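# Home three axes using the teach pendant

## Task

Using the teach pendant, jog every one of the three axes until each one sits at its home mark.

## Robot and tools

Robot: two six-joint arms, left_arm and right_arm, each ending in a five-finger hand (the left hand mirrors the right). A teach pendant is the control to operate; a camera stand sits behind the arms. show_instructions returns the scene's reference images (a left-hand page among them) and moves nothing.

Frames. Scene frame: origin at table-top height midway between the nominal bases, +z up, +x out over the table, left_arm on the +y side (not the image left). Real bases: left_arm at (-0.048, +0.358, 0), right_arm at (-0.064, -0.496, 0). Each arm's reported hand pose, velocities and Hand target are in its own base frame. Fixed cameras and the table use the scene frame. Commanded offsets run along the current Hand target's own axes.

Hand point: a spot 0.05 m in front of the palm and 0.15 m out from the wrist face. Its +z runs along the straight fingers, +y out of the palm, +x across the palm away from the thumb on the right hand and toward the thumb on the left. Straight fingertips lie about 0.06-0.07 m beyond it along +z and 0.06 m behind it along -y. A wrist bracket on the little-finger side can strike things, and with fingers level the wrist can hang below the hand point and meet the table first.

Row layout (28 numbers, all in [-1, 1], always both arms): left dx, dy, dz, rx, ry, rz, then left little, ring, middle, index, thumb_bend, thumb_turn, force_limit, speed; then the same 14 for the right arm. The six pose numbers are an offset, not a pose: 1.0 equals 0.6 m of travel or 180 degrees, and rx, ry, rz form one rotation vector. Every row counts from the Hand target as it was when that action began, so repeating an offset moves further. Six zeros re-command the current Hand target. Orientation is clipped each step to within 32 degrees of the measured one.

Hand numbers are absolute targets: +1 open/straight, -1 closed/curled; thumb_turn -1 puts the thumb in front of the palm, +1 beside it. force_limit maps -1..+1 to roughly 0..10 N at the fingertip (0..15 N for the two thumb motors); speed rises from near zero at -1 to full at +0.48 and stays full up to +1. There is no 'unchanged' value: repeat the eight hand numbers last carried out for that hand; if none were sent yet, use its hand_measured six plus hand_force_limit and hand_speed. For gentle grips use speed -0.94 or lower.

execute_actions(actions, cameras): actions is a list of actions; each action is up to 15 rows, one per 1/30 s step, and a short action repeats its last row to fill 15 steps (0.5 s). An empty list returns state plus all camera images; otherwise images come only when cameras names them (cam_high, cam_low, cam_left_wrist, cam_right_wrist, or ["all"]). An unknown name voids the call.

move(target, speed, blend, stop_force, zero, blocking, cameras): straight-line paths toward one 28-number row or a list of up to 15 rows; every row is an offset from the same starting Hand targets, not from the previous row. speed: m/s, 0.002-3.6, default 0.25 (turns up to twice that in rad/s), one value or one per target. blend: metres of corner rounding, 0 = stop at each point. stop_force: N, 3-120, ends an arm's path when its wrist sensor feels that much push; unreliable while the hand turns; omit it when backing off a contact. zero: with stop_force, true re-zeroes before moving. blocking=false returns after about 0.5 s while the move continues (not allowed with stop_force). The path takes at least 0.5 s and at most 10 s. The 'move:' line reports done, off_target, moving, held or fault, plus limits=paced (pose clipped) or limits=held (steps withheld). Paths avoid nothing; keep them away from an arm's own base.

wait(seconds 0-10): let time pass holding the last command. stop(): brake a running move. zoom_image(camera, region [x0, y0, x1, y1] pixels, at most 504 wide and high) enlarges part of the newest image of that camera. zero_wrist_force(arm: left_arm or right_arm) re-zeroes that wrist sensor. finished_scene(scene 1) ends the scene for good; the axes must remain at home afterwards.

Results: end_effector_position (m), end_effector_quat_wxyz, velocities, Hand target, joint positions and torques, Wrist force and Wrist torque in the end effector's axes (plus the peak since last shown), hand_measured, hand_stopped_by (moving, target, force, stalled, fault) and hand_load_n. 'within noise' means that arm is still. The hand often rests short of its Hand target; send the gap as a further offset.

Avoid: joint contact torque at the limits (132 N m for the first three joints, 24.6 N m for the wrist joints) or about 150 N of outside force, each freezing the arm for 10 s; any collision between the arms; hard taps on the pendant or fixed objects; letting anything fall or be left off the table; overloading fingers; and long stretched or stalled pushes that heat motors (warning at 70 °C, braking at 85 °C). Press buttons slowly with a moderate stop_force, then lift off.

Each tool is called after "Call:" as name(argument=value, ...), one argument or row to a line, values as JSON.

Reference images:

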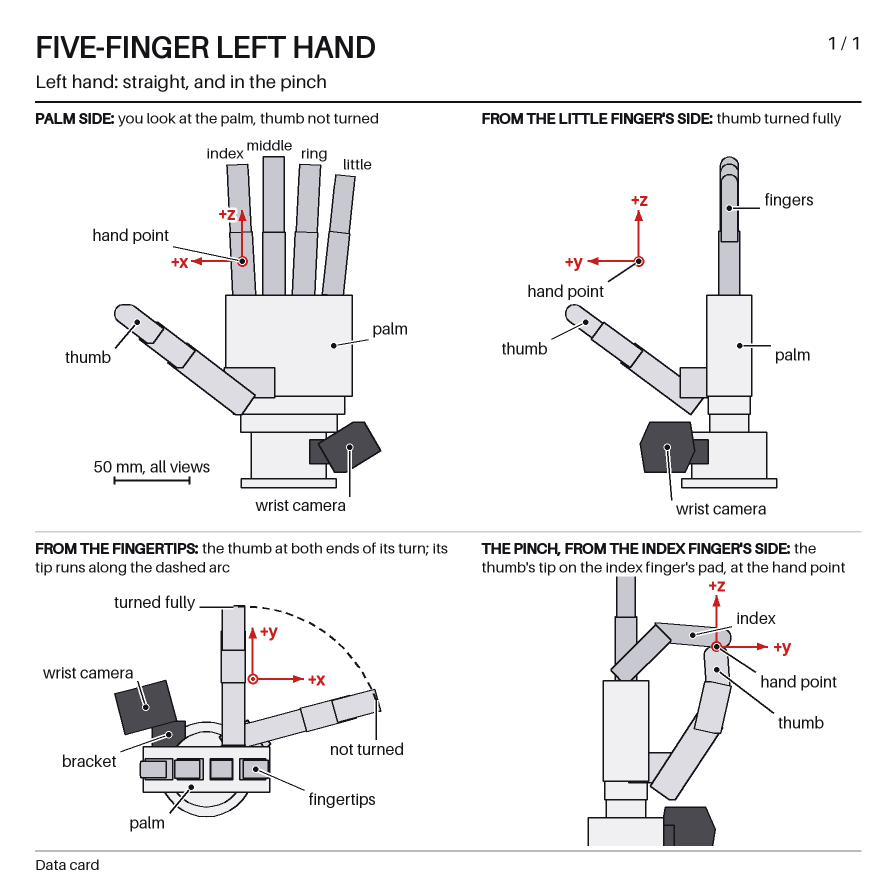

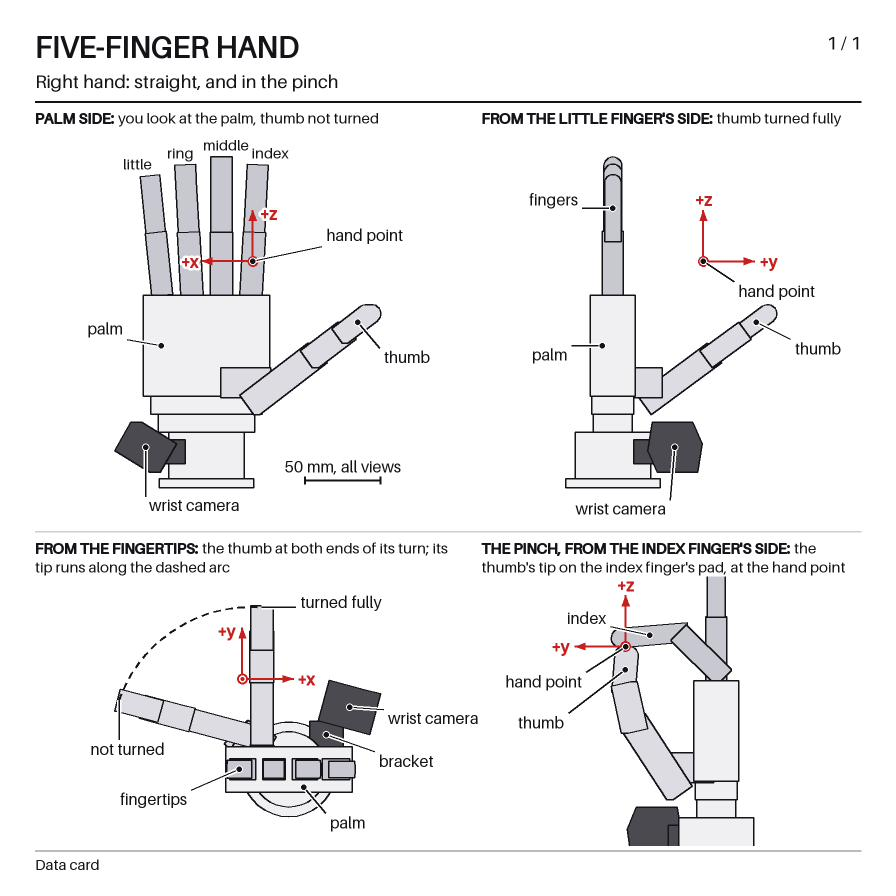

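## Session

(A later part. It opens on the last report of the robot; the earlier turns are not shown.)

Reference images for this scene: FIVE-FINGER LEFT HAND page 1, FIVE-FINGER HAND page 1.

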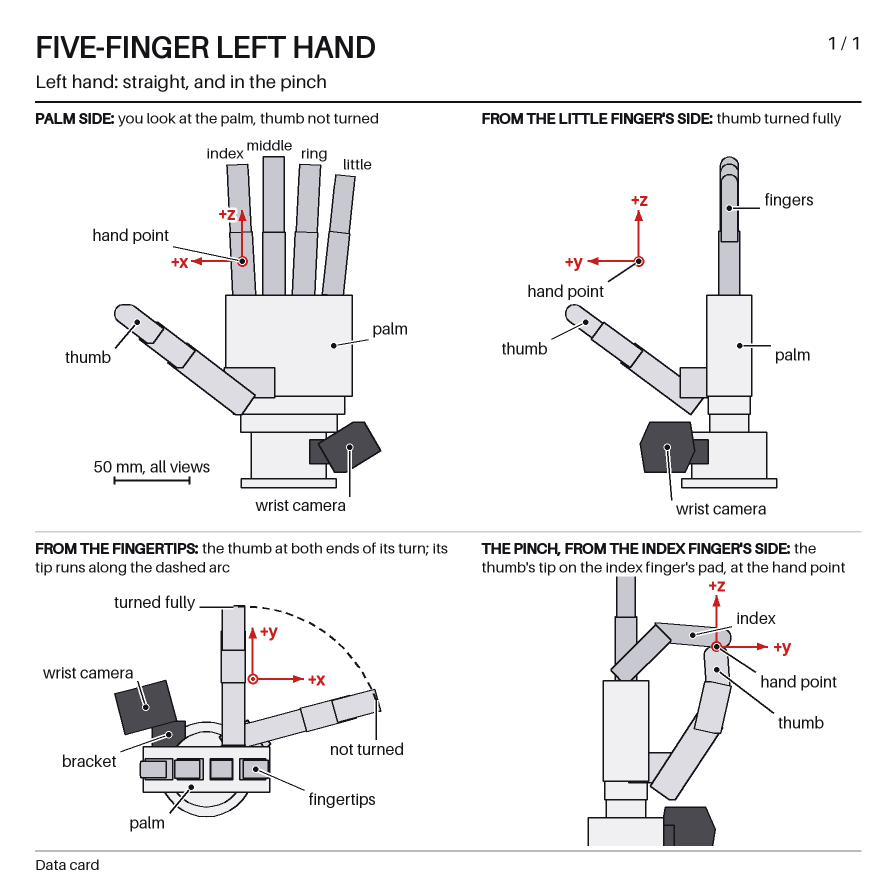

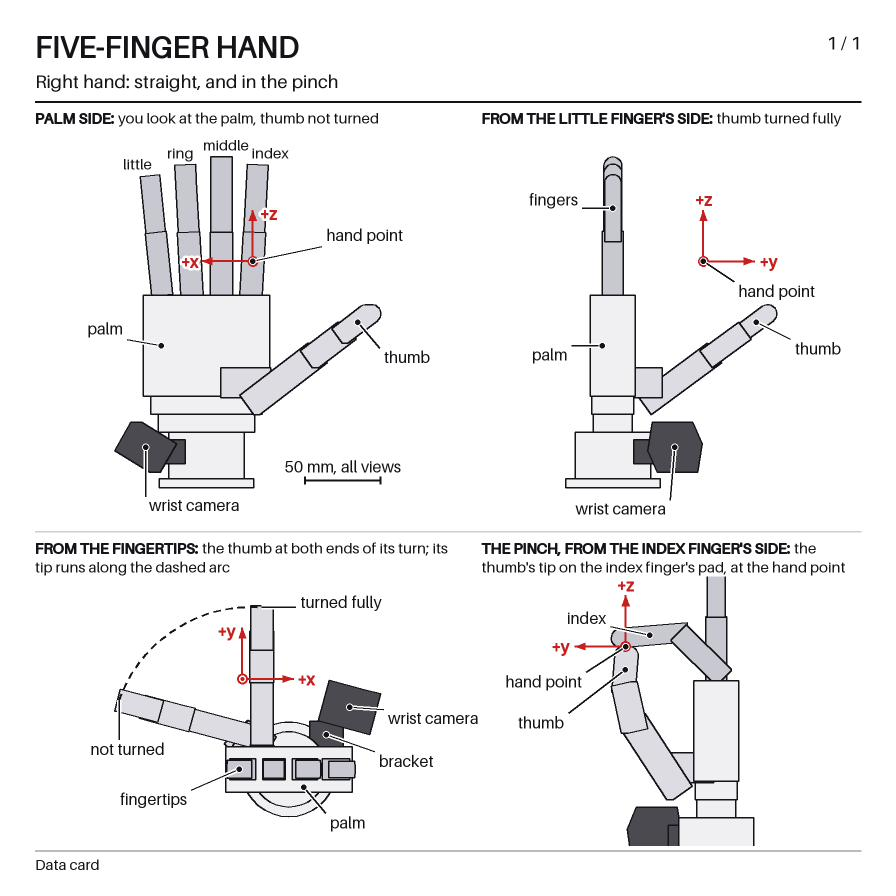

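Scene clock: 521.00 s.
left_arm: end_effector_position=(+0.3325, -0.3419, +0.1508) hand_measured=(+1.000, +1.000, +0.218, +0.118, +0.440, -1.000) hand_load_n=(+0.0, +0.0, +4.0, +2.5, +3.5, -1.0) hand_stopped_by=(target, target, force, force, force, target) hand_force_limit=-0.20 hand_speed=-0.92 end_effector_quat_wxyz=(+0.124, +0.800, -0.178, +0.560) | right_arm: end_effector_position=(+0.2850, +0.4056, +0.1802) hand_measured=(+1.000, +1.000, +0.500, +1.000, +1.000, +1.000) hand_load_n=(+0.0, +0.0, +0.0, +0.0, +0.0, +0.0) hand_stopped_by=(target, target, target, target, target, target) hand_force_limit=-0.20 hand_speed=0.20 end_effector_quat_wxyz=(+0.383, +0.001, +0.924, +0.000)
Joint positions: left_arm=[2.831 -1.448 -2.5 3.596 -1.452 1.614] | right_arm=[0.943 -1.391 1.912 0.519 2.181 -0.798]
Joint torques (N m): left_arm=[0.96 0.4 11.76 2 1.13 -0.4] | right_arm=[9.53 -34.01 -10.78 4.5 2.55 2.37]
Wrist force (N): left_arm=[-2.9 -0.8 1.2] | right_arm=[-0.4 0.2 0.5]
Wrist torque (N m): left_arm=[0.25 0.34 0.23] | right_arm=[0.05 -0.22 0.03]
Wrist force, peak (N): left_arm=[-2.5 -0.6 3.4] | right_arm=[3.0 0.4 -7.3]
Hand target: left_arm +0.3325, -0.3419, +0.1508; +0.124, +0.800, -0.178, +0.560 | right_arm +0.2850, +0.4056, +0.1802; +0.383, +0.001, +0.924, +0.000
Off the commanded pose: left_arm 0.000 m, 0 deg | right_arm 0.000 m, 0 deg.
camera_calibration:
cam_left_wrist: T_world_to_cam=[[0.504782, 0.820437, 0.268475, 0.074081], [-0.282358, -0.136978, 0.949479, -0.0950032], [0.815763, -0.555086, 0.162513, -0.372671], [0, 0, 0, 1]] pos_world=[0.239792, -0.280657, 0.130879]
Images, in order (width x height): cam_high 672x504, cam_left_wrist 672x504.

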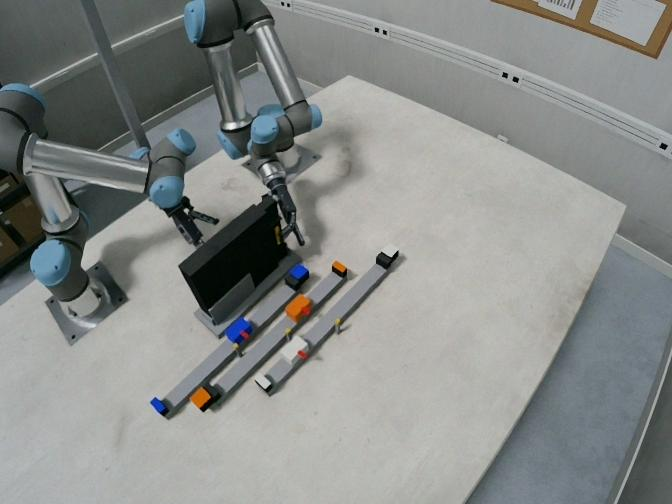

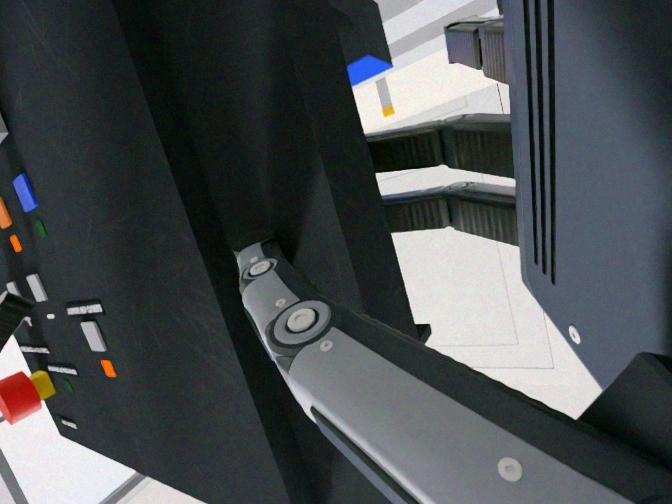

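Call:
execute_actions(
  actions=[
    [[0,0,0,0,0,0,1,1,-0.05,-0.18,0.0,-1,-0.05,-0.92,0,0,0,0,0,0,1,1,0.5,1,1,1,-0.2,0.2]],
    [[0,0,0,0,0,0,1,1,-0.05,-0.18,0.0,-1,-0.05,-0.92,0,0,0,0,0,0,1,1,0.5,1,1,1,-0.2,0.2]],
  ],
  cameras=["cam_left_wrist"],
)

Call:
zoom_image(
  camera="cam_left_wrist",
  region=[0, 170, 200, 450],
)

Scene clock: 531.17 s.
left_arm: end_effector_position=(+0.3325, -0.3419, +0.1508) hand_measured=(+1.000, +1.000, +0.204, +0.098, +0.440, -1.000) hand_load_n=(+0.0, +0.0, +4.5, +7.0, +5.0, -1.5) hand_stopped_by=(target, target, force, force, force, target) hand_force_limit=-0.05 hand_speed=-0.92 end_effector_quat_wxyz=(+0.124, +0.800, -0.178, +0.560) | right_arm: end_effector_position=(+0.2850, +0.4056, +0.1802) hand_measured=(+1.000, +1.000, +0.500, +1.000, +1.000, +1.000) hand_load_n=(+0.0, +0.0, +0.0, +0.0, -0.5, +0.0) hand_stopped_by=(target, target, target, target, target, target) hand_force_limit=-0.20 hand_speed=0.20 end_effector_quat_wxyz=(+0.383, +0.001, +0.924, +0.000)
Joint positions: left_arm=[2.831 -1.448 -2.5 3.596 -1.452 1.614] | right_arm=[0.943 -1.391 1.912 0.519 2.181 -0.798]
Joint torques (N m): left_arm=[0.79 0.85 11.1 2 1.15 -0.18] | right_arm=[9.38 -31.21 -12.61 4.33 2.53 2.42]
Wrist force (N): left_arm=[-3.7 -2.3 2.0] | right_arm=[-0.7 0.2 0.6]
Wrist torque (N m): left_arm=[0.17 0.31 0.26] | right_arm=[0.04 -0.19 0.01]
Wrist force, peak (N): left_arm=[-4.0 -2.3 1.9] | right_arm=[-1.0 0.1 0.9]
Hand target: left_arm +0.3325, -0.3419, +0.1508; +0.124, +0.800, -0.178, +0.560 | right_arm +0.2850, +0.4056, +0.1802; +0.383, +0.001, +0.924, +0.000
Off the commanded pose: left_arm 0.000 m, 0 deg | right_arm 0.000 m, 0 deg.
camera_calibration:
cam_left_wrist: T_world_to_cam=[[0.504782, 0.820437, 0.268475, 0.074081], [-0.282358, -0.136978, 0.949479, -0.0950032], [0.815763, -0.555086, 0.162513, -0.372671], [0, 0, 0, 1]] pos_world=[0.239792, -0.280657, 0.130879]
Images, in order (width x height): cam_left_wrist 672x504.

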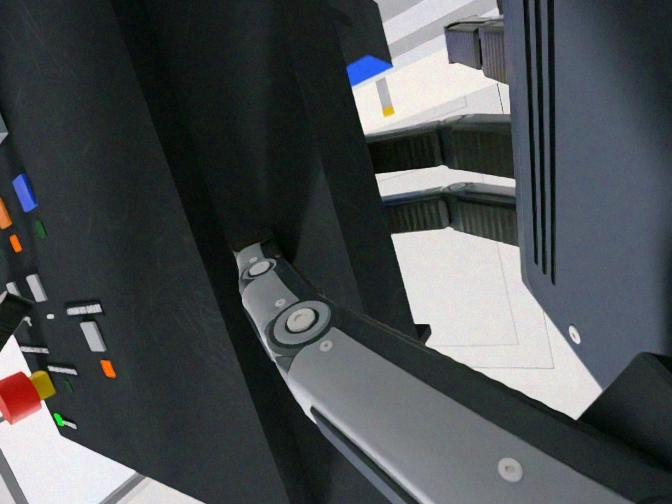

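Scaled by 1.800.

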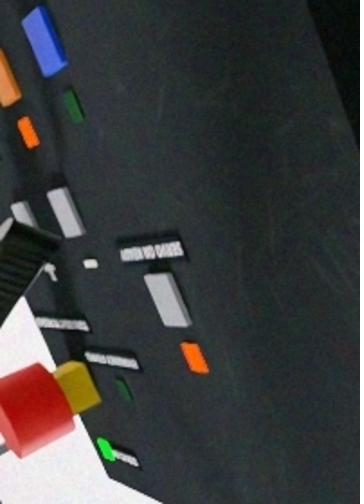

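Call:
move(
  target=[
    [0,0,0,0,0,0,1,1,-0.05,-0.18,0.0,-1,-0.05,-0.92,0.00707,0,-0.00707,0,0,0,1,1,0.5,1,1,1,-0.2,0.2],
    [0,0,0,0,0,0,1,1,-0.05,-0.18,0.0,-1,-0.05,-0.92,0.00707,-0.0743,-0.00707,0,0,0,1,1,0.5,1,1,1,-0.2,0.2],
    [0,0,0,0,0,0,1,1,-0.05,-0.18,0.0,-1,-0.05,-0.92,-0.00094,-0.0743,0.00259,0,0,0,1,1,0.5,1,1,1,-0.2,0.2],
  ],
  blend=[0.003, 0.003, 0],
  speed=0.06,
  cameras=["cam_right_wrist", "cam_left_wrist"],
)

Scene clock: 543.67 s.
left_arm: end_effector_position=(+0.3325, -0.3419, +0.1508) hand_measured=(+1.000, +1.000, +0.204, +0.098, +0.440, -1.000) hand_load_n=(+0.0, +0.0, +4.5, +7.5, +5.0, -2.0) hand_stopped_by=(target, target, force, force, force, target) hand_force_limit=-0.05 hand_speed=-0.92 end_effector_quat_wxyz=(+0.124, +0.800, -0.178, +0.560) | right_arm: end_effector_position=(+0.2863, +0.3611, +0.1794) hand_measured=(+1.000, +1.000, +0.500, +1.000, +1.000, +1.000) hand_load_n=(+0.0, +0.0, +0.5, +0.0, +0.0, +0.0) hand_stopped_by=(target, target, target, target, target, target) hand_force_limit=-0.20 hand_speed=0.20 end_effector_quat_wxyz=(+0.383, +0.001, +0.924, +0.000)
Joint positions: left_arm=[2.831 -1.448 -2.5 3.596 -1.452 1.614] | right_arm=[0.849 -1.505 2.032 0.46 2.131 -0.893]
Joint torques (N m): left_arm=[0.97 1.9 11.48 1.83 1.09 -0.03] | right_arm=[-11.56 -29.93 -12.03 -1.75 -0.53 -2.22]
Wrist force (N): left_arm=[-3.7 -2.3 1.9] | right_arm=[-0.3 -0.2 0.6]
Wrist torque (N m): left_arm=[0.18 0.31 0.26] | right_arm=[-0.02 -0.22 0.11]
Wrist force, peak (N): left_arm=[-4.0 -2.4 2.0] | right_arm=[-1.3 0.4 0.2]
Hand target: left_arm +0.3325, -0.3419, +0.1508; +0.124, +0.800, -0.178, +0.560 | right_arm +0.2864, +0.3610, +0.1794; +0.383, +0.001, +0.924, +0.000
Off the commanded pose: left_arm 0.000 m, 0 deg | right_arm 0.000 m, 0 deg.
move: done
camera_calibration:
cam_left_wrist: T_world_to_cam=[[0.504782, 0.820437, 0.268475, 0.074081], [-0.282358, -0.136978, 0.949479, -0.0950032], [0.815763, -0.555086, 0.162513, -0.372671], [0, 0, 0, 1]] pos_world=[0.239792, -0.280657, 0.130879]
cam_right_wrist: T_world_to_cam=[[-0.174951, 0.967742, -0.181293, -0.265833], [0.2205, 0.217967, 0.950721, -0.317205], [0.959568, 0.126354, -0.251521, -0.155829], [0, 0, 0, 1]] pos_world=[0.172964, 0.346087, 0.214186]
Images, in order (width x height): cam_left_wrist 672x504, cam_right_wrist 672x504.

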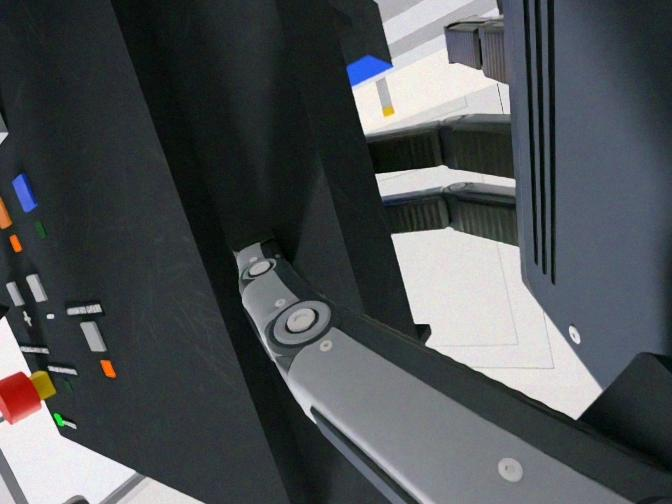

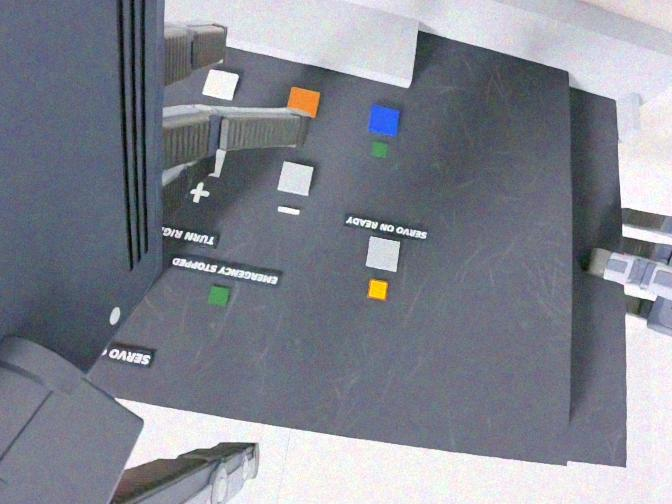

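Call:
execute_actions(
  actions=[
    [[0,0,0,0,0,0,1,1,-0.05,-0.18,0.0,-1,-0.05,-0.92,-0.0013,0,0.0013,0,0,0,1,1,0.5,1,1,1,-0.2,0.2],[0,0,0,0,0,0,1,1,-0.05,-0.18,0.0,-1,-0.05,-0.92,-0.0026,0,0.0026,0,0,0,1,1,0.5,1,1,1,-0.2,0.2],[0,0,0,0,0,0,1,1,-0.05,-0.18,0.0,-1,-0.05,-0.92,-0.0039,0,0.0039,0,0,0,1,1,0.5,1,1,1,-0.2,0.2],[0,0,0,0,0,0,1,1,-0.05,-0.18,0.0,-1,-0.05,-0.92,-0.0052,0,0.0052,0,0,0,1,1,0.5,1,1,1,-0.2,0.2],[0,0,0,0,0,0,1,1,-0.05,-0.18,0.0,-1,-0.05,-0.92,-0.0065,0,0.0065,0,0,0,1,1,0.5,1,1,1,-0.2,0.2],[0,0,0,0,0,0,1,1,-0.05,-0.18,0.0,-1,-0.05,-0.92,-0.0078,0,0.0078,0,0,0,1,1,0.5,1,1,1,-0.2,0.2]],
    [[0,0,0,0,0,0,1,1,-0.05,-0.18,0.0,-1,-0.05,-0.92,0,0,0,0,0,0,1,1,0.5,1,1,1,-0.2,0.2]],
    [[0,0,0,0,0,0,1,1,-0.05,-0.18,0.0,-1,-0.05,-0.92,0.002,0,-0.002,0,0,0,1,1,0.5,1,1,1,-0.2,0.2],[0,0,0,0,0,0,1,1,-0.05,-0.18,0.0,-1,-0.05,-0.92,0.004,0,-0.004,0,0,0,1,1,0.5,1,1,1,-0.2,0.2],[0,0,0,0,0,0,1,1,-0.05,-0.18,0.0,-1,-0.05,-0.92,0.006,0,-0.006,0,0,0,1,1,0.5,1,1,1,-0.2,0.2],[0,0,0,0,0,0,1,1,-0.05,-0.18,0.0,-1,-0.05,-0.92,0.0078,0,-0.0078,0,0,0,1,1,0.5,1,1,1,-0.2,0.2]],
  ],
  cameras=["cam_high", "cam_left_wrist"],
)

Call:
zoom_image(
  camera="cam_high",
  region=[215, 285, 365, 395],
)

Scene clock: 557.73 s.
left_arm: end_effector_position=(+0.3325, -0.3419, +0.1508) hand_measured=(+1.000, +1.000, +0.204, +0.098, +0.440, -1.000) hand_load_n=(+0.0, +0.0, +5.0, +7.5, +5.0, -2.0) hand_stopped_by=(target, target, force, force, force, target) hand_force_limit=-0.05 hand_speed=-0.92 end_effector_quat_wxyz=(+0.124, +0.800, -0.178, +0.560) | right_arm: end_effector_position=(+0.2865, +0.3610, +0.1794) hand_measured=(+1.000, +1.000, +0.500, +1.000, +1.000, +1.000) hand_load_n=(+0.0, +0.0, +0.0, +0.0, +0.0, +0.0) hand_stopped_by=(target, target, target, target, target, target) hand_force_limit=-0.20 hand_speed=0.20 end_effector_quat_wxyz=(+0.383, +0.001, +0.924, +0.000)
Joint positions: left_arm=[2.831 -1.448 -2.5 3.596 -1.452 1.614] | right_arm=[0.848 -1.505 2.032 0.459 2.131 -0.894]
Joint torques (N m): left_arm=[1.17 2.54 12.19 1.94 1.05 0.36] | right_arm=[9.63 -29.77 -10.59 4.27 2.33 2.56]
Wrist force (N): left_arm=[-3.9 -2.3 1.6] | right_arm=[-0.5 0.3 0.4]
Wrist torque (N m): left_arm=[0.19 0.33 0.25] | right_arm=[0.07 -0.18 0.02]
Wrist force, peak (N): left_arm=[-4.3 -2.3 1.8] | right_arm=[2.3 0.1 -3.6]
Hand target: left_arm +0.3325, -0.3419, +0.1508; +0.124, +0.800, -0.178, +0.560 | right_arm +0.2864, +0.3610, +0.1794; +0.383, +0.001, +0.924, +0.000
Off the commanded pose: left_arm 0.000 m, 0 deg | right_arm 0.000 m, 0 deg.
camera_calibration:
cam_left_wrist: T_world_to_cam=[[0.504782, 0.820437, 0.268475, 0.074081], [-0.282358, -0.136978, 0.949479, -0.0950032], [0.815763, -0.555086, 0.162513, -0.372671], [0, 0, 0, 1]] pos_world=[0.239792, -0.280657, 0.130879]
Images, in order (width x height): cam_high 672x504, cam_left_wrist 672x504.

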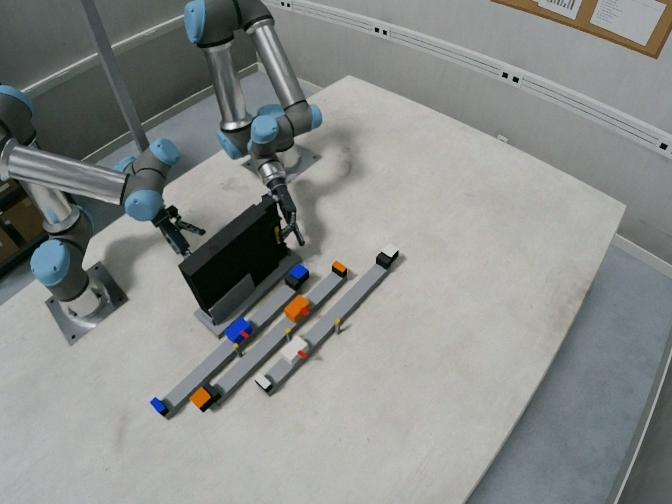

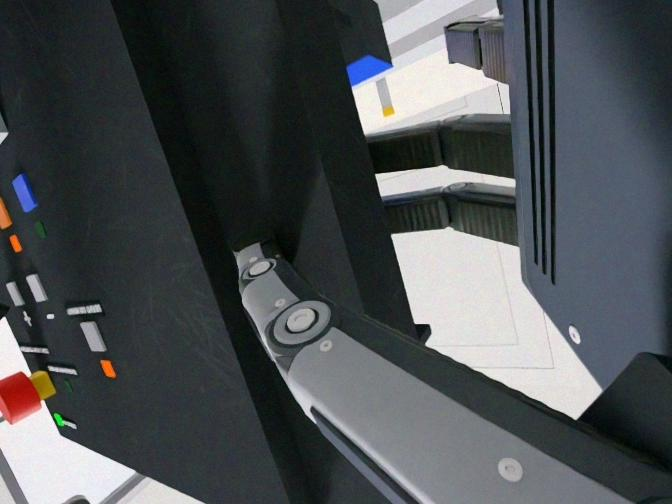

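Scaled by 3.360.

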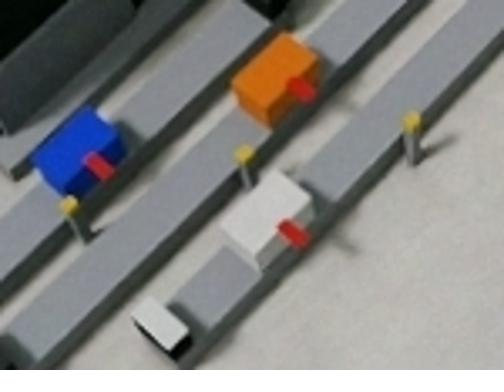

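Call:
execute_actions(
  actions=[
    [[0,0,0,0,0,0,1,1,-0.05,-0.18,0.0,-1,-0.05,-0.92,-0.0013,0,0.0013,0,0,0,1,1,0.5,1,1,1,-0.2,0.2],[0,0,0,0,0,0,1,1,-0.05,-0.18,0.0,-1,-0.05,-0.92,-0.0026,0,0.0026,0,0,0,1,1,0.5,1,1,1,-0.2,0.2],[0,0,0,0,0,0,1,1,-0.05,-0.18,0.0,-1,-0.05,-0.92,-0.0039,0,0.0039,0,0,0,1,1,0.5,1,1,1,-0.2,0.2],[0,0,0,0,0,0,1,1,-0.05,-0.18,0.0,-1,-0.05,-0.92,-0.0052,0,0.0052,0,0,0,1,1,0.5,1,1,1,-0.2,0.2],[0,0,0,0,0,0,1,1,-0.05,-0.18,0.0,-1,-0.05,-0.92,-0.0065,0,0.0065,0,0,0,1,1,0.5,1,1,1,-0.2,0.2],[0,0,0,0,0,0,1,1,-0.05,-0.18,0.0,-1,-0.05,-0.92,-0.0078,0,0.0078,0,0,0,1,1,0.5,1,1,1,-0.2,0.2]],
    [[0,0,0,0,0,0,1,1,-0.05,-0.18,0.0,-1,-0.05,-0.92,0,0,0,0,0,0,1,1,0.5,1,1,1,-0.2,0.2]],
    [[0,0,0,0,0,0,1,1,-0.05,-0.18,0.0,-1,-0.05,-0.92,0,0,0,0,0,0,1,1,0.5,1,1,1,-0.2,0.2]],
    [[0,0,0,0,0,0,1,1,-0.05,-0.18,0.0,-1,-0.05,-0.92,0,0,0,0,0,0,1,1,0.5,1,1,1,-0.2,0.2]],
    [[0,0,0,0,0,0,1,1,-0.05,-0.18,0.0,-1,-0.05,-0.92,0,0,0,0,0,0,1,1,0.5,1,1,1,-0.2,0.2]],
    [[0,0,0,0,0,0,1,1,-0.05,-0.18,0.0,-1,-0.05,-0.92,0.002,0,-0.002,0,0,0,1,1,0.5,1,1,1,-0.2,0.2],[0,0,0,0,0,0,1,1,-0.05,-0.18,0.0,-1,-0.05,-0.92,0.004,0,-0.004,0,0,0,1,1,0.5,1,1,1,-0.2,0.2],[0,0,0,0,0,0,1,1,-0.05,-0.18,0.0,-1,-0.05,-0.92,0.006,0,-0.006,0,0,0,1,1,0.5,1,1,1,-0.2,0.2],[0,0,0,0,0,0,1,1,-0.05,-0.18,0.0,-1,-0.05,-0.92,0.0078,0,-0.0078,0,0,0,1,1,0.5,1,1,1,-0.2,0.2]],
  ],
  cameras=["cam_high", "cam_left_wrist"],
)

Call:
zoom_image(
  camera="cam_high",
  region=[215, 285, 365, 395],
)

Scene clock: 569.43 s.
left_arm: end_effector_position=(+0.3325, -0.3419, +0.1508) hand_measured=(+1.000, +1.000, +0.204, +0.098, +0.440, -1.000) hand_load_n=(+0.0, +0.0, +4.5, +7.5, +5.0, -1.5) hand_stopped_by=(target, target, force, force, force, target) hand_force_limit=-0.05 hand_speed=-0.92 end_effector_quat_wxyz=(+0.124, +0.800, -0.178, +0.560) | right_arm: end_effector_position=(+0.2865, +0.3610, +0.1794) hand_measured=(+1.000, +1.000, +0.500, +1.000, +1.000, +1.000) hand_load_n=(+0.0, +0.0, +0.0, +0.0, +0.0, +0.0) hand_stopped_by=(target, target, target, target, target, target) hand_force_limit=-0.20 hand_speed=0.20 end_effector_quat_wxyz=(+0.383, +0.001, +0.924, +0.000)
Joint positions: left_arm=[2.831 -1.448 -2.5 3.596 -1.452 1.614] | right_arm=[0.848 -1.505 2.032 0.459 2.131 -0.894]
Joint torques (N m): left_arm=[0.99 3.31 11.6 1.85 1.17 0.87] | right_arm=[8.54 -29.04 -10.99 4.29 2.44 2.6]
Wrist force (N): left_arm=[-3.9 -2.2 2.2] | right_arm=[-0.7 0.0 0.4]
Wrist torque (N m): left_arm=[0.16 0.34 0.24] | right_arm=[0.02 -0.17 0.00]
Wrist force, peak (N): left_arm=[-4.2 -2.2 2.0] | right_arm=[2.1 0.4 -4.1]
Hand target: left_arm +0.3325, -0.3419, +0.1508; +0.124, +0.800, -0.178, +0.560 | right_arm +0.2864, +0.3610, +0.1794; +0.383, +0.001, +0.924, +0.000
Off the commanded pose: left_arm 0.000 m, 0 deg | right_arm 0.000 m, 0 deg.
camera_calibration:
cam_left_wrist: T_world_to_cam=[[0.504782, 0.820437, 0.268475, 0.074081], [-0.282358, -0.136978, 0.949479, -0.0950032], [0.815763, -0.555086, 0.162513, -0.372671], [0, 0, 0, 1]] pos_world=[0.239792, -0.280657, 0.130879]
Images, in order (width x height): cam_high 672x504, cam_left_wrist 672x504.

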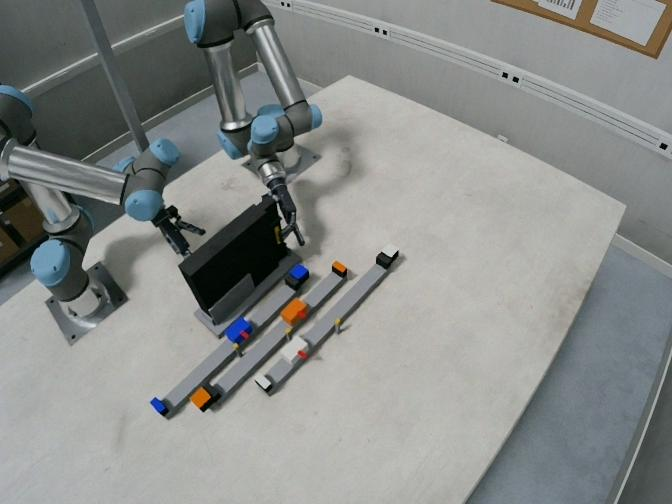

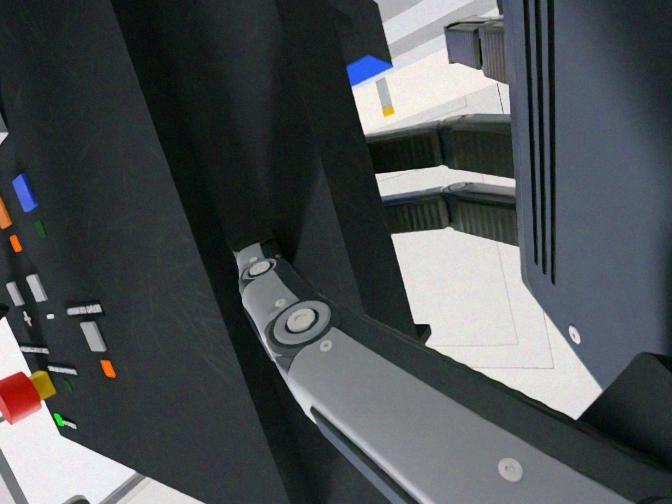

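Scaled by 3.360.

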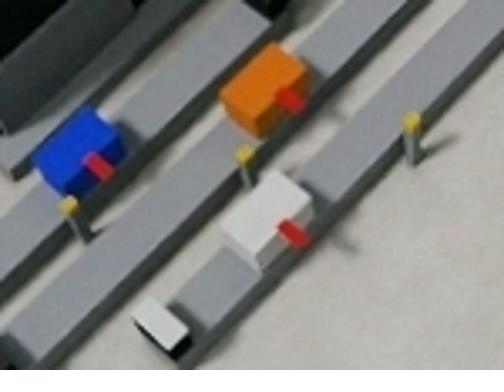

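Call:
execute_actions(
  actions=[
    [[0,0,0,0,0,0,1,1,-0.05,-0.18,0.0,-1,-0.05,-0.92,-0.0013,0,0.0013,0,0,0,1,1,0.5,1,1,1,-0.2,0.2],[0,0,0,0,0,0,1,1,-0.05,-0.18,0.0,-1,-0.05,-0.92,-0.0026,0,0.0026,0,0,0,1,1,0.5,1,1,1,-0.2,0.2],[0,0,0,0,0,0,1,1,-0.05,-0.18,0.0,-1,-0.05,-0.92,-0.0039,0,0.0039,0,0,0,1,1,0.5,1,1,1,-0.2,0.2],[0,0,0,0,0,0,1,1,-0.05,-0.18,0.0,-1,-0.05,-0.92,-0.0052,0,0.0052,0,0,0,1,1,0.5,1,1,1,-0.2,0.2],[0,0,0,0,0,0,1,1,-0.05,-0.18,0.0,-1,-0.05,-0.92,-0.0065,0,0.0065,0,0,0,1,1,0.5,1,1,1,-0.2,0.2],[0,0,0,0,0,0,1,1,-0.05,-0.18,0.0,-1,-0.05,-0.92,-0.0078,0,0.0078,0,0,0,1,1,0.5,1,1,1,-0.2,0.2]],
    [[0,0,0,0,0,0,1,1,-0.05,-0.18,0.0,-1,-0.05,-0.92,0,0,0,0,0,0,1,1,0.5,1,1,1,-0.2,0.2]],
    [[0,0,0,0,0,0,1,1,-0.05,-0.18,0.0,-1,-0.05,-0.92,0,0,0,0,0,0,1,1,0.5,1,1,1,-0.2,0.2]],
    [[0,0,0,0,0,0,1,1,-0.05,-0.18,0.0,-1,-0.05,-0.92,0,0,0,0,0,0,1,1,0.5,1,1,1,-0.2,0.2]],
    [[0,0,0,0,0,0,1,1,-0.05,-0.18,0.0,-1,-0.05,-0.92,0,0,0,0,0,0,1,1,0.5,1,1,1,-0.2,0.2]],
    [[0,0,0,0,0,0,1,1,-0.05,-0.18,0.0,-1,-0.05,-0.92,0,0,0,0,0,0,1,1,0.5,1,1,1,-0.2,0.2]],
    [[0,0,0,0,0,0,1,1,-0.05,-0.18,0.0,-1,-0.05,-0.92,0,0,0,0,0,0,1,1,0.5,1,1,1,-0.2,0.2]],
    [[0,0,0,0,0,0,1,1,-0.05,-0.18,0.0,-1,-0.05,-0.92,0,0,0,0,0,0,1,1,0.5,1,1,1,-0.2,0.2]],
    [[0,0,0,0,0,0,1,1,-0.05,-0.18,0.0,-1,-0.05,-0.92,0,0,0,0,0,0,1,1,0.5,1,1,1,-0.2,0.2]],
    [[0,0,0,0,0,0,1,1,-0.05,-0.18,0.0,-1,-0.05,-0.92,0,0,0,0,0,0,1,1,0.5,1,1,1,-0.2,0.2]],
    [[0,0,0,0,0,0,1,1,-0.05,-0.18,0.0,-1,-0.05,-0.92,0,0,0,0,0,0,1,1,0.5,1,1,1,-0.2,0.2]],
    [[0,0,0,0,0,0,1,1,-0.05,-0.18,0.0,-1,-0.05,-0.92,0.002,0,-0.002,0,0,0,1,1,0.5,1,1,1,-0.2,0.2],[0,0,0,0,0,0,1,1,-0.05,-0.18,0.0,-1,-0.05,-0.92,0.004,0,-0.004,0,0,0,1,1,0.5,1,1,1,-0.2,0.2],[0,0,0,0,0,0,1,1,-0.05,-0.18,0.0,-1,-0.05,-0.92,0.006,0,-0.006,0,0,0,1,1,0.5,1,1,1,-0.2,0.2],[0,0,0,0,0,0,1,1,-0.05,-0.18,0.0,-1,-0.05,-0.92,0.0078,0,-0.0078,0,0,0,1,1,0.5,1,1,1,-0.2,0.2]],
  ],
  cameras=["cam_high", "cam_left_wrist"],
)

Call:
zoom_image(
  camera="cam_high",
  region=[215, 285, 365, 395],
)

Scene clock: 589.87 s.
left_arm: end_effector_position=(+0.3325, -0.3419, +0.1508) hand_measured=(+1.000, +1.000, +0.204, +0.098, +0.440, -1.000) hand_load_n=(+0.0, +0.0, +5.0, +7.0, +5.0, -2.0) hand_stopped_by=(target, target, force, force, force, target) hand_force_limit=-0.05 hand_speed=-0.92 end_effector_quat_wxyz=(+0.124, +0.800, -0.178, +0.560) | right_arm: end_effector_position=(+0.2865, +0.3610, +0.1794) hand_measured=(+1.000, +1.000, +0.500, +1.000, +1.000, +1.000) hand_load_n=(+0.0, +0.5, +0.0, +0.0, -0.5, +0.0) hand_stopped_by=(target, target, target, target, target, target) hand_force_limit=-0.20 hand_speed=0.20 end_effector_quat_wxyz=(+0.383, +0.001, +0.924, +0.000)
Joint positions: left_arm=[2.831 -1.448 -2.5 3.596 -1.452 1.614] | right_arm=[0.848 -1.505 2.032 0.459 2.131 -0.894]
Joint torques (N m): left_arm=[1.1 4.3 12.03 1.66 0.98 1.12] | right_arm=[9.11 -28.99 -10.4 4.16 2.34 2.85]
Wrist force (N): left_arm=[-3.7 -2.0 2.0] | right_arm=[-0.6 0.1 0.4]
Wrist torque (N m): left_arm=[0.22 0.31 0.25] | right_arm=[0.03 -0.17 0.00]
Wrist force, peak (N): left_arm=[-4.2 -2.2 2.0] | right_arm=[2.4 0.2 -4.0]
Hand target: left_arm +0.3325, -0.3419, +0.1508; +0.124, +0.800, -0.178, +0.560 | right_arm +0.2864, +0.3610, +0.1794; +0.383, +0.001, +0.924, +0.000
Off the commanded pose: left_arm 0.000 m, 0 deg | right_arm 0.000 m, 0 deg.
camera_calibration:
cam_left_wrist: T_world_to_cam=[[0.504782, 0.820437, 0.268475, 0.074081], [-0.282358, -0.136978, 0.949479, -0.0950032], [0.815763, -0.555086, 0.162513, -0.372671], [0, 0, 0, 1]] pos_world=[0.239792, -0.280657, 0.130879]
Images, in order (width x height): cam_high 672x504, cam_left_wrist 672x504.

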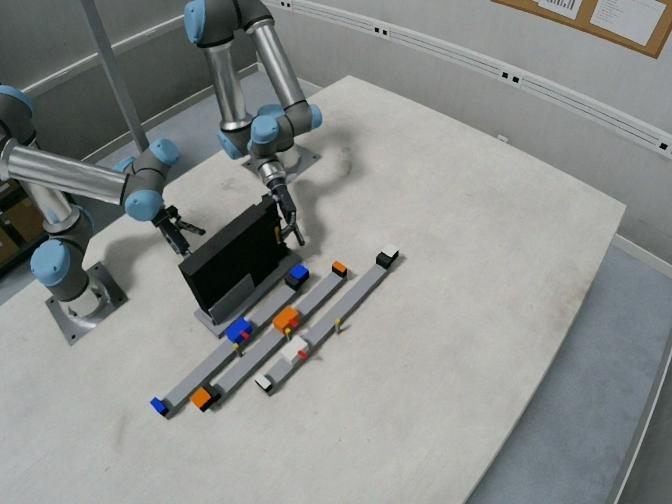

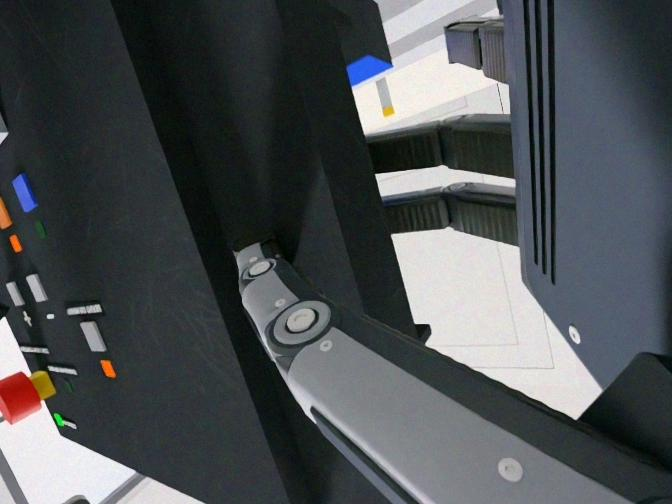

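Scaled by 3.360.

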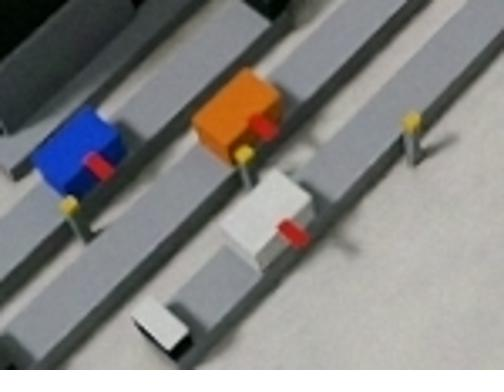

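Call:
execute_actions(
  actions=[],
  cameras=["cam_high", "cam_low"],
)

Call:
zoom_image(
  camera="cam_low",
  region=[130, 240, 340, 310],
)

Call:
zoom_image(
  camera="cam_high",
  region=[265, 295, 315, 345],
)

Scene clock: 598.63 s.
left_arm: end_effector_position=(+0.3325, -0.3419, +0.1508) hand_measured=(+1.000, +1.000, +0.204, +0.098, +0.440, -1.000) hand_load_n=(+0.0, +0.0, +4.5, +7.5, +5.0, -2.0) hand_stopped_by=(target, target, force, force, force, target) hand_force_limit=-0.05 hand_speed=-0.92 end_effector_quat_wxyz=(+0.124, +0.800, -0.178, +0.560) | right_arm: end_effector_position=(+0.2864, +0.3610, +0.1794) hand_measured=(+1.000, +1.000, +0.500, +1.000, +1.000, +1.000) hand_load_n=(+0.0, -0.5, +0.0, +0.0, +0.0, +0.0) hand_stopped_by=(target, target, target, target, target, target) hand_force_limit=-0.20 hand_speed=0.20 end_effector_quat_wxyz=(+0.383, +0.001, +0.924, +0.000)
Joint positions: left_arm=[2.831 -1.448 -2.5 3.596 -1.452 1.614] | right_arm=[0.848 -1.505 2.032 0.459 2.131 -0.894]
Joint velocities: within noise
Joint torques (N m): left_arm=[1.48 4.42 12.24 1.91 0.86 1.29] | right_arm=[9.41 -29.93 -10.93 4.22 2.28 2.52]
Wrist force (N): left_arm=[-3.9 -2.1 2.0] | right_arm=[-0.6 -0.1 0.2]
Wrist torque (N m): left_arm=[0.20 0.33 0.25] | right_arm=[0.02 -0.17 0.00]
Wrist force, peak (N): left_arm=[-4.0 -2.3 1.9] | right_arm=[-1.0 0.1 0.5]
Hand target: left_arm +0.3325, -0.3419, +0.1508; +0.124, +0.800, -0.178, +0.560 | right_arm +0.2864, +0.3610, +0.1794; +0.383, +0.001, +0.924, +0.000
Off the commanded pose: left_arm 0.000 m, 0 deg | right_arm 0.000 m, 0 deg.
Images, in order (width x height): cam_high 672x504, cam_low 672x504.

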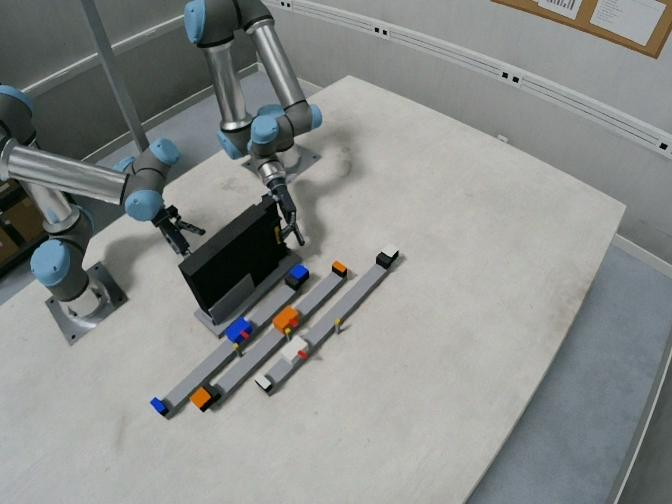

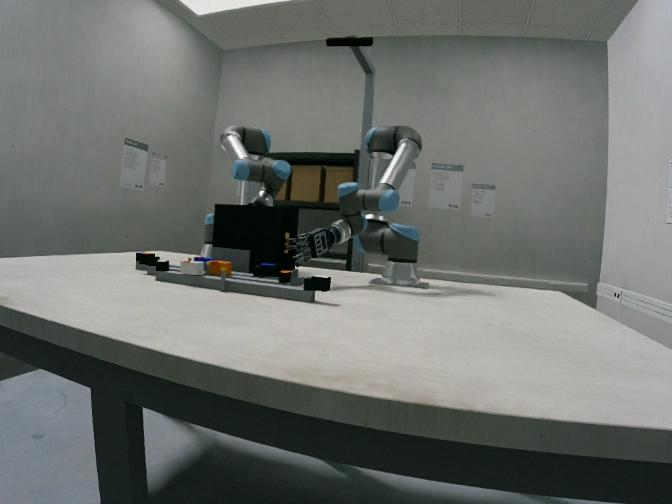

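Scaled by 2.400.

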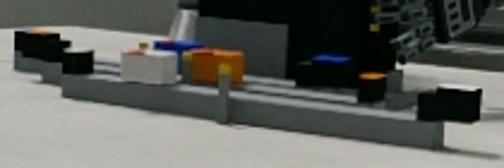

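Scaled by 10.080.

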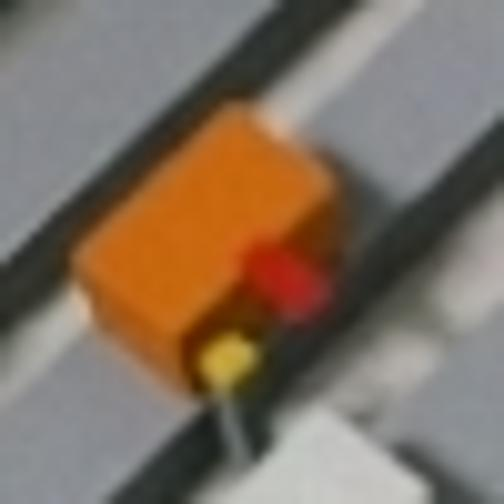

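Call:
zoom_image(
  camera="cam_low",
  region=[170, 250, 240, 300],
)

Scaled by 7.200.

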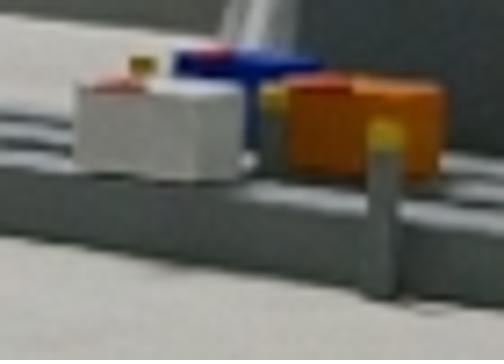

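Call:
execute_actions(
  actions=[
    [[0,0,0,0,0,0,1,1,-0.05,-0.18,0.0,-1,-0.05,-0.92,-0.0013,0,0.0013,0,0,0,1,1,0.5,1,1,1,-0.2,0.2],[0,0,0,0,0,0,1,1,-0.05,-0.18,0.0,-1,-0.05,-0.92,-0.0026,0,0.0026,0,0,0,1,1,0.5,1,1,1,-0.2,0.2],[0,0,0,0,0,0,1,1,-0.05,-0.18,0.0,-1,-0.05,-0.92,-0.0039,0,0.0039,0,0,0,1,1,0.5,1,1,1,-0.2,0.2],[0,0,0,0,0,0,1,1,-0.05,-0.18,0.0,-1,-0.05,-0.92,-0.0052,0,0.0052,0,0,0,1,1,0.5,1,1,1,-0.2,0.2],[0,0,0,0,0,0,1,1,-0.05,-0.18,0.0,-1,-0.05,-0.92,-0.0065,0,0.0065,0,0,0,1,1,0.5,1,1,1,-0.2,0.2],[0,0,0,0,0,0,1,1,-0.05,-0.18,0.0,-1,-0.05,-0.92,-0.0078,0,0.0078,0,0,0,1,1,0.5,1,1,1,-0.2,0.2]],
    [[0,0,0,0,0,0,1,1,-0.05,-0.18,0.0,-1,-0.05,-0.92,0,0,0,0,0,0,1,1,0.5,1,1,1,-0.2,0.2]],
    [[0,0,0,0,0,0,1,1,-0.05,-0.18,0.0,-1,-0.05,-0.92,0,0,0,0,0,0,1,1,0.5,1,1,1,-0.2,0.2]],
    [[0,0,0,0,0,0,1,1,-0.05,-0.18,0.0,-1,-0.05,-0.92,0,0,0,0,0,0,1,1,0.5,1,1,1,-0.2,0.2]],
    [[0,0,0,0,0,0,1,1,-0.05,-0.18,0.0,-1,-0.05,-0.92,0,0,0,0,0,0,1,1,0.5,1,1,1,-0.2,0.2]],
    [[0,0,0,0,0,0,1,1,-0.05,-0.18,0.0,-1,-0.05,-0.92,0,0,0,0,0,0,1,1,0.5,1,1,1,-0.2,0.2]],
    [[0,0,0,0,0,0,1,1,-0.05,-0.18,0.0,-1,-0.05,-0.92,0,0,0,0,0,0,1,1,0.5,1,1,1,-0.2,0.2]],
    [[0,0,0,0,0,0,1,1,-0.05,-0.18,0.0,-1,-0.05,-0.92,0.002,0,-0.002,0,0,0,1,1,0.5,1,1,1,-0.2,0.2],[0,0,0,0,0,0,1,1,-0.05,-0.18,0.0,-1,-0.05,-0.92,0.004,0,-0.004,0,0,0,1,1,0.5,1,1,1,-0.2,0.2],[0,0,0,0,0,0,1,1,-0.05,-0.18,0.0,-1,-0.05,-0.92,0.006,0,-0.006,0,0,0,1,1,0.5,1,1,1,-0.2,0.2],[0,0,0,0,0,0,1,1,-0.05,-0.18,0.0,-1,-0.05,-0.92,0.0078,0,-0.0078,0,0,0,1,1,0.5,1,1,1,-0.2,0.2]],
  ],
  cameras=["cam_high", "cam_low", "cam_left_wrist"],
)

Call:
zoom_image(
  camera="cam_high",
  region=[265, 295, 315, 345],
)

Call:
zoom_image(
  camera="cam_low",
  region=[170, 250, 240, 300],
)

Scene clock: 631.90 s.
left_arm: end_effector_position=(+0.3325, -0.3419, +0.1508) hand_measured=(+1.000, +1.000, +0.204, +0.098, +0.440, -1.000) hand_load_n=(+0.0, +0.0, +5.0, +7.0, +5.0, -1.5) hand_stopped_by=(target, target, force, force, force, target) hand_force_limit=-0.05 hand_speed=-0.92 end_effector_quat_wxyz=(+0.124, +0.800, -0.178, +0.560) | right_arm: end_effector_position=(+0.2865, +0.3610, +0.1794) hand_measured=(+1.000, +1.000, +0.500, +1.000, +1.000, +1.000) hand_load_n=(+0.0, +0.0, +0.0, +0.0, -0.5, +0.0) hand_stopped_by=(target, target, target, target, target, target) hand_force_limit=-0.20 hand_speed=0.20 end_effector_quat_wxyz=(+0.383, +0.001, +0.924, +0.000)
Joint positions: left_arm=[2.831 -1.448 -2.5 3.596 -1.452 1.614] | right_arm=[0.848 -1.505 2.032 0.459 2.131 -0.894]
Joint torques (N m): left_arm=[0.97 5.09 11.43 1.59 0.81 1.73] | right_arm=[10.36 -30.11 -10.96 4.15 2.57 2.67]
Wrist force (N): left_arm=[-3.7 -2.2 2.0] | right_arm=[-0.6 0.0 0.4]
Wrist torque (N m): left_arm=[0.18 0.30 0.26] | right_arm=[0.03 -0.18 0.01]
Wrist force, peak (N): left_arm=[-4.1 -2.3 2.0] | right_arm=[2.5 0.0 -3.9]
Hand target: left_arm +0.3325, -0.3419, +0.1508; +0.124, +0.800, -0.178, +0.560 | right_arm +0.2864, +0.3610, +0.1794; +0.383, +0.001, +0.924, +0.000
Off the commanded pose: left_arm 0.000 m, 0 deg | right_arm 0.000 m, 0 deg.
camera_calibration:
cam_left_wrist: T_world_to_cam=[[0.504782, 0.820437, 0.268475, 0.074081], [-0.282358, -0.136978, 0.949479, -0.0950032], [0.815763, -0.555086, 0.162513, -0.372671], [0, 0, 0, 1]] pos_world=[0.239792, -0.280657, 0.130879]
Images, in order (width x height): cam_high 672x504, cam_low 672x504, cam_left_wrist 672x504.

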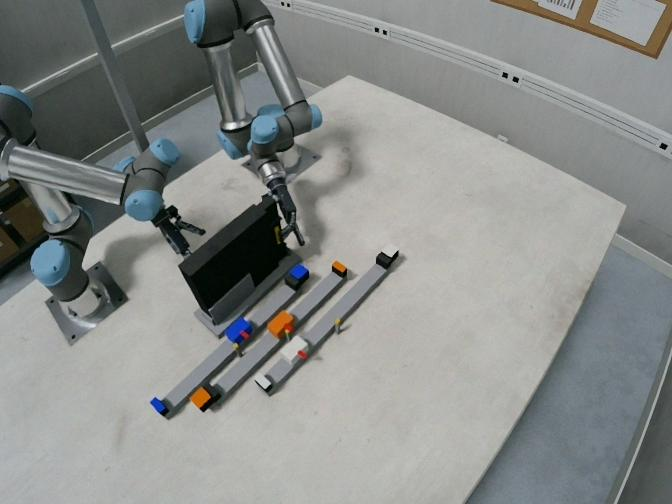

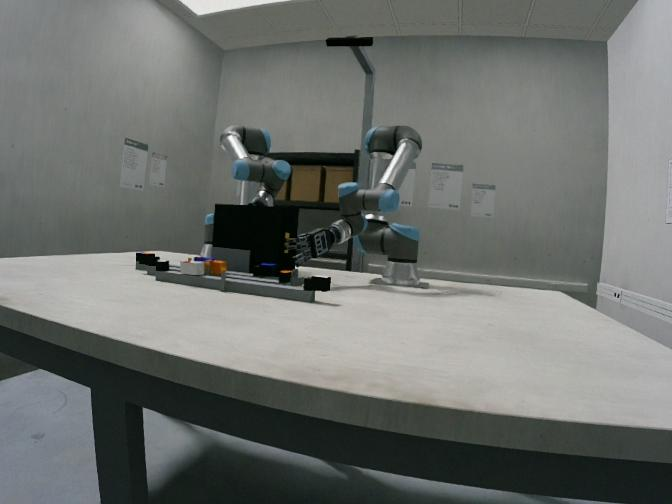

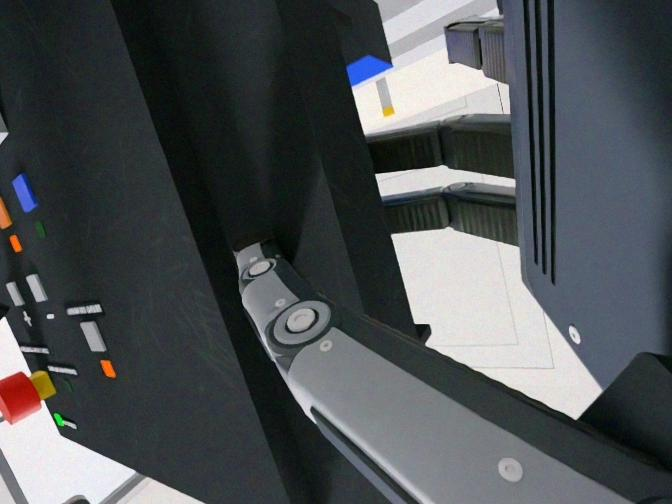

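Scaled by 10.080.

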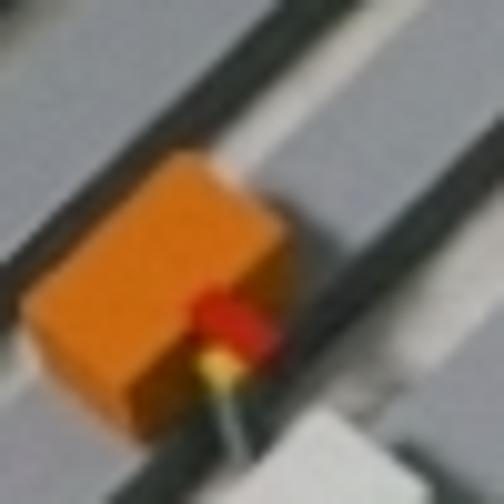

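Scaled by 7.200.

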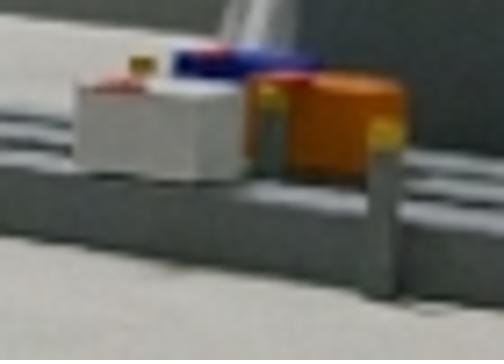

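Call:
zoom_image(
  camera="cam_low",
  region=[195, 252, 225, 274],
)

Call:
zoom_image(
  camera="cam_high",
  region=[275, 315, 300, 340],
)

Scaled by 16.800.

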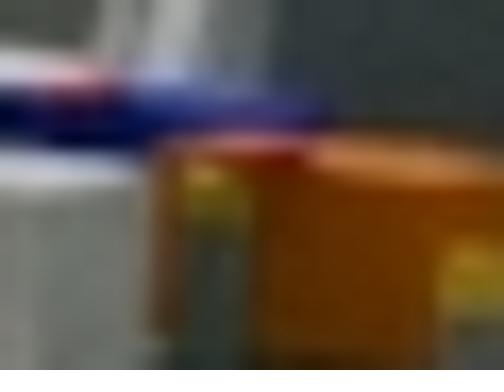

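Scaled by 20.160.

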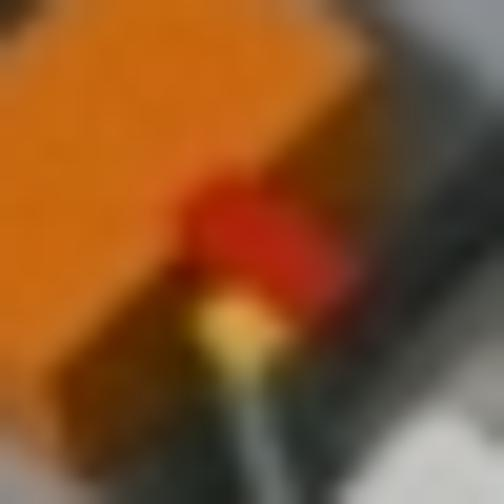

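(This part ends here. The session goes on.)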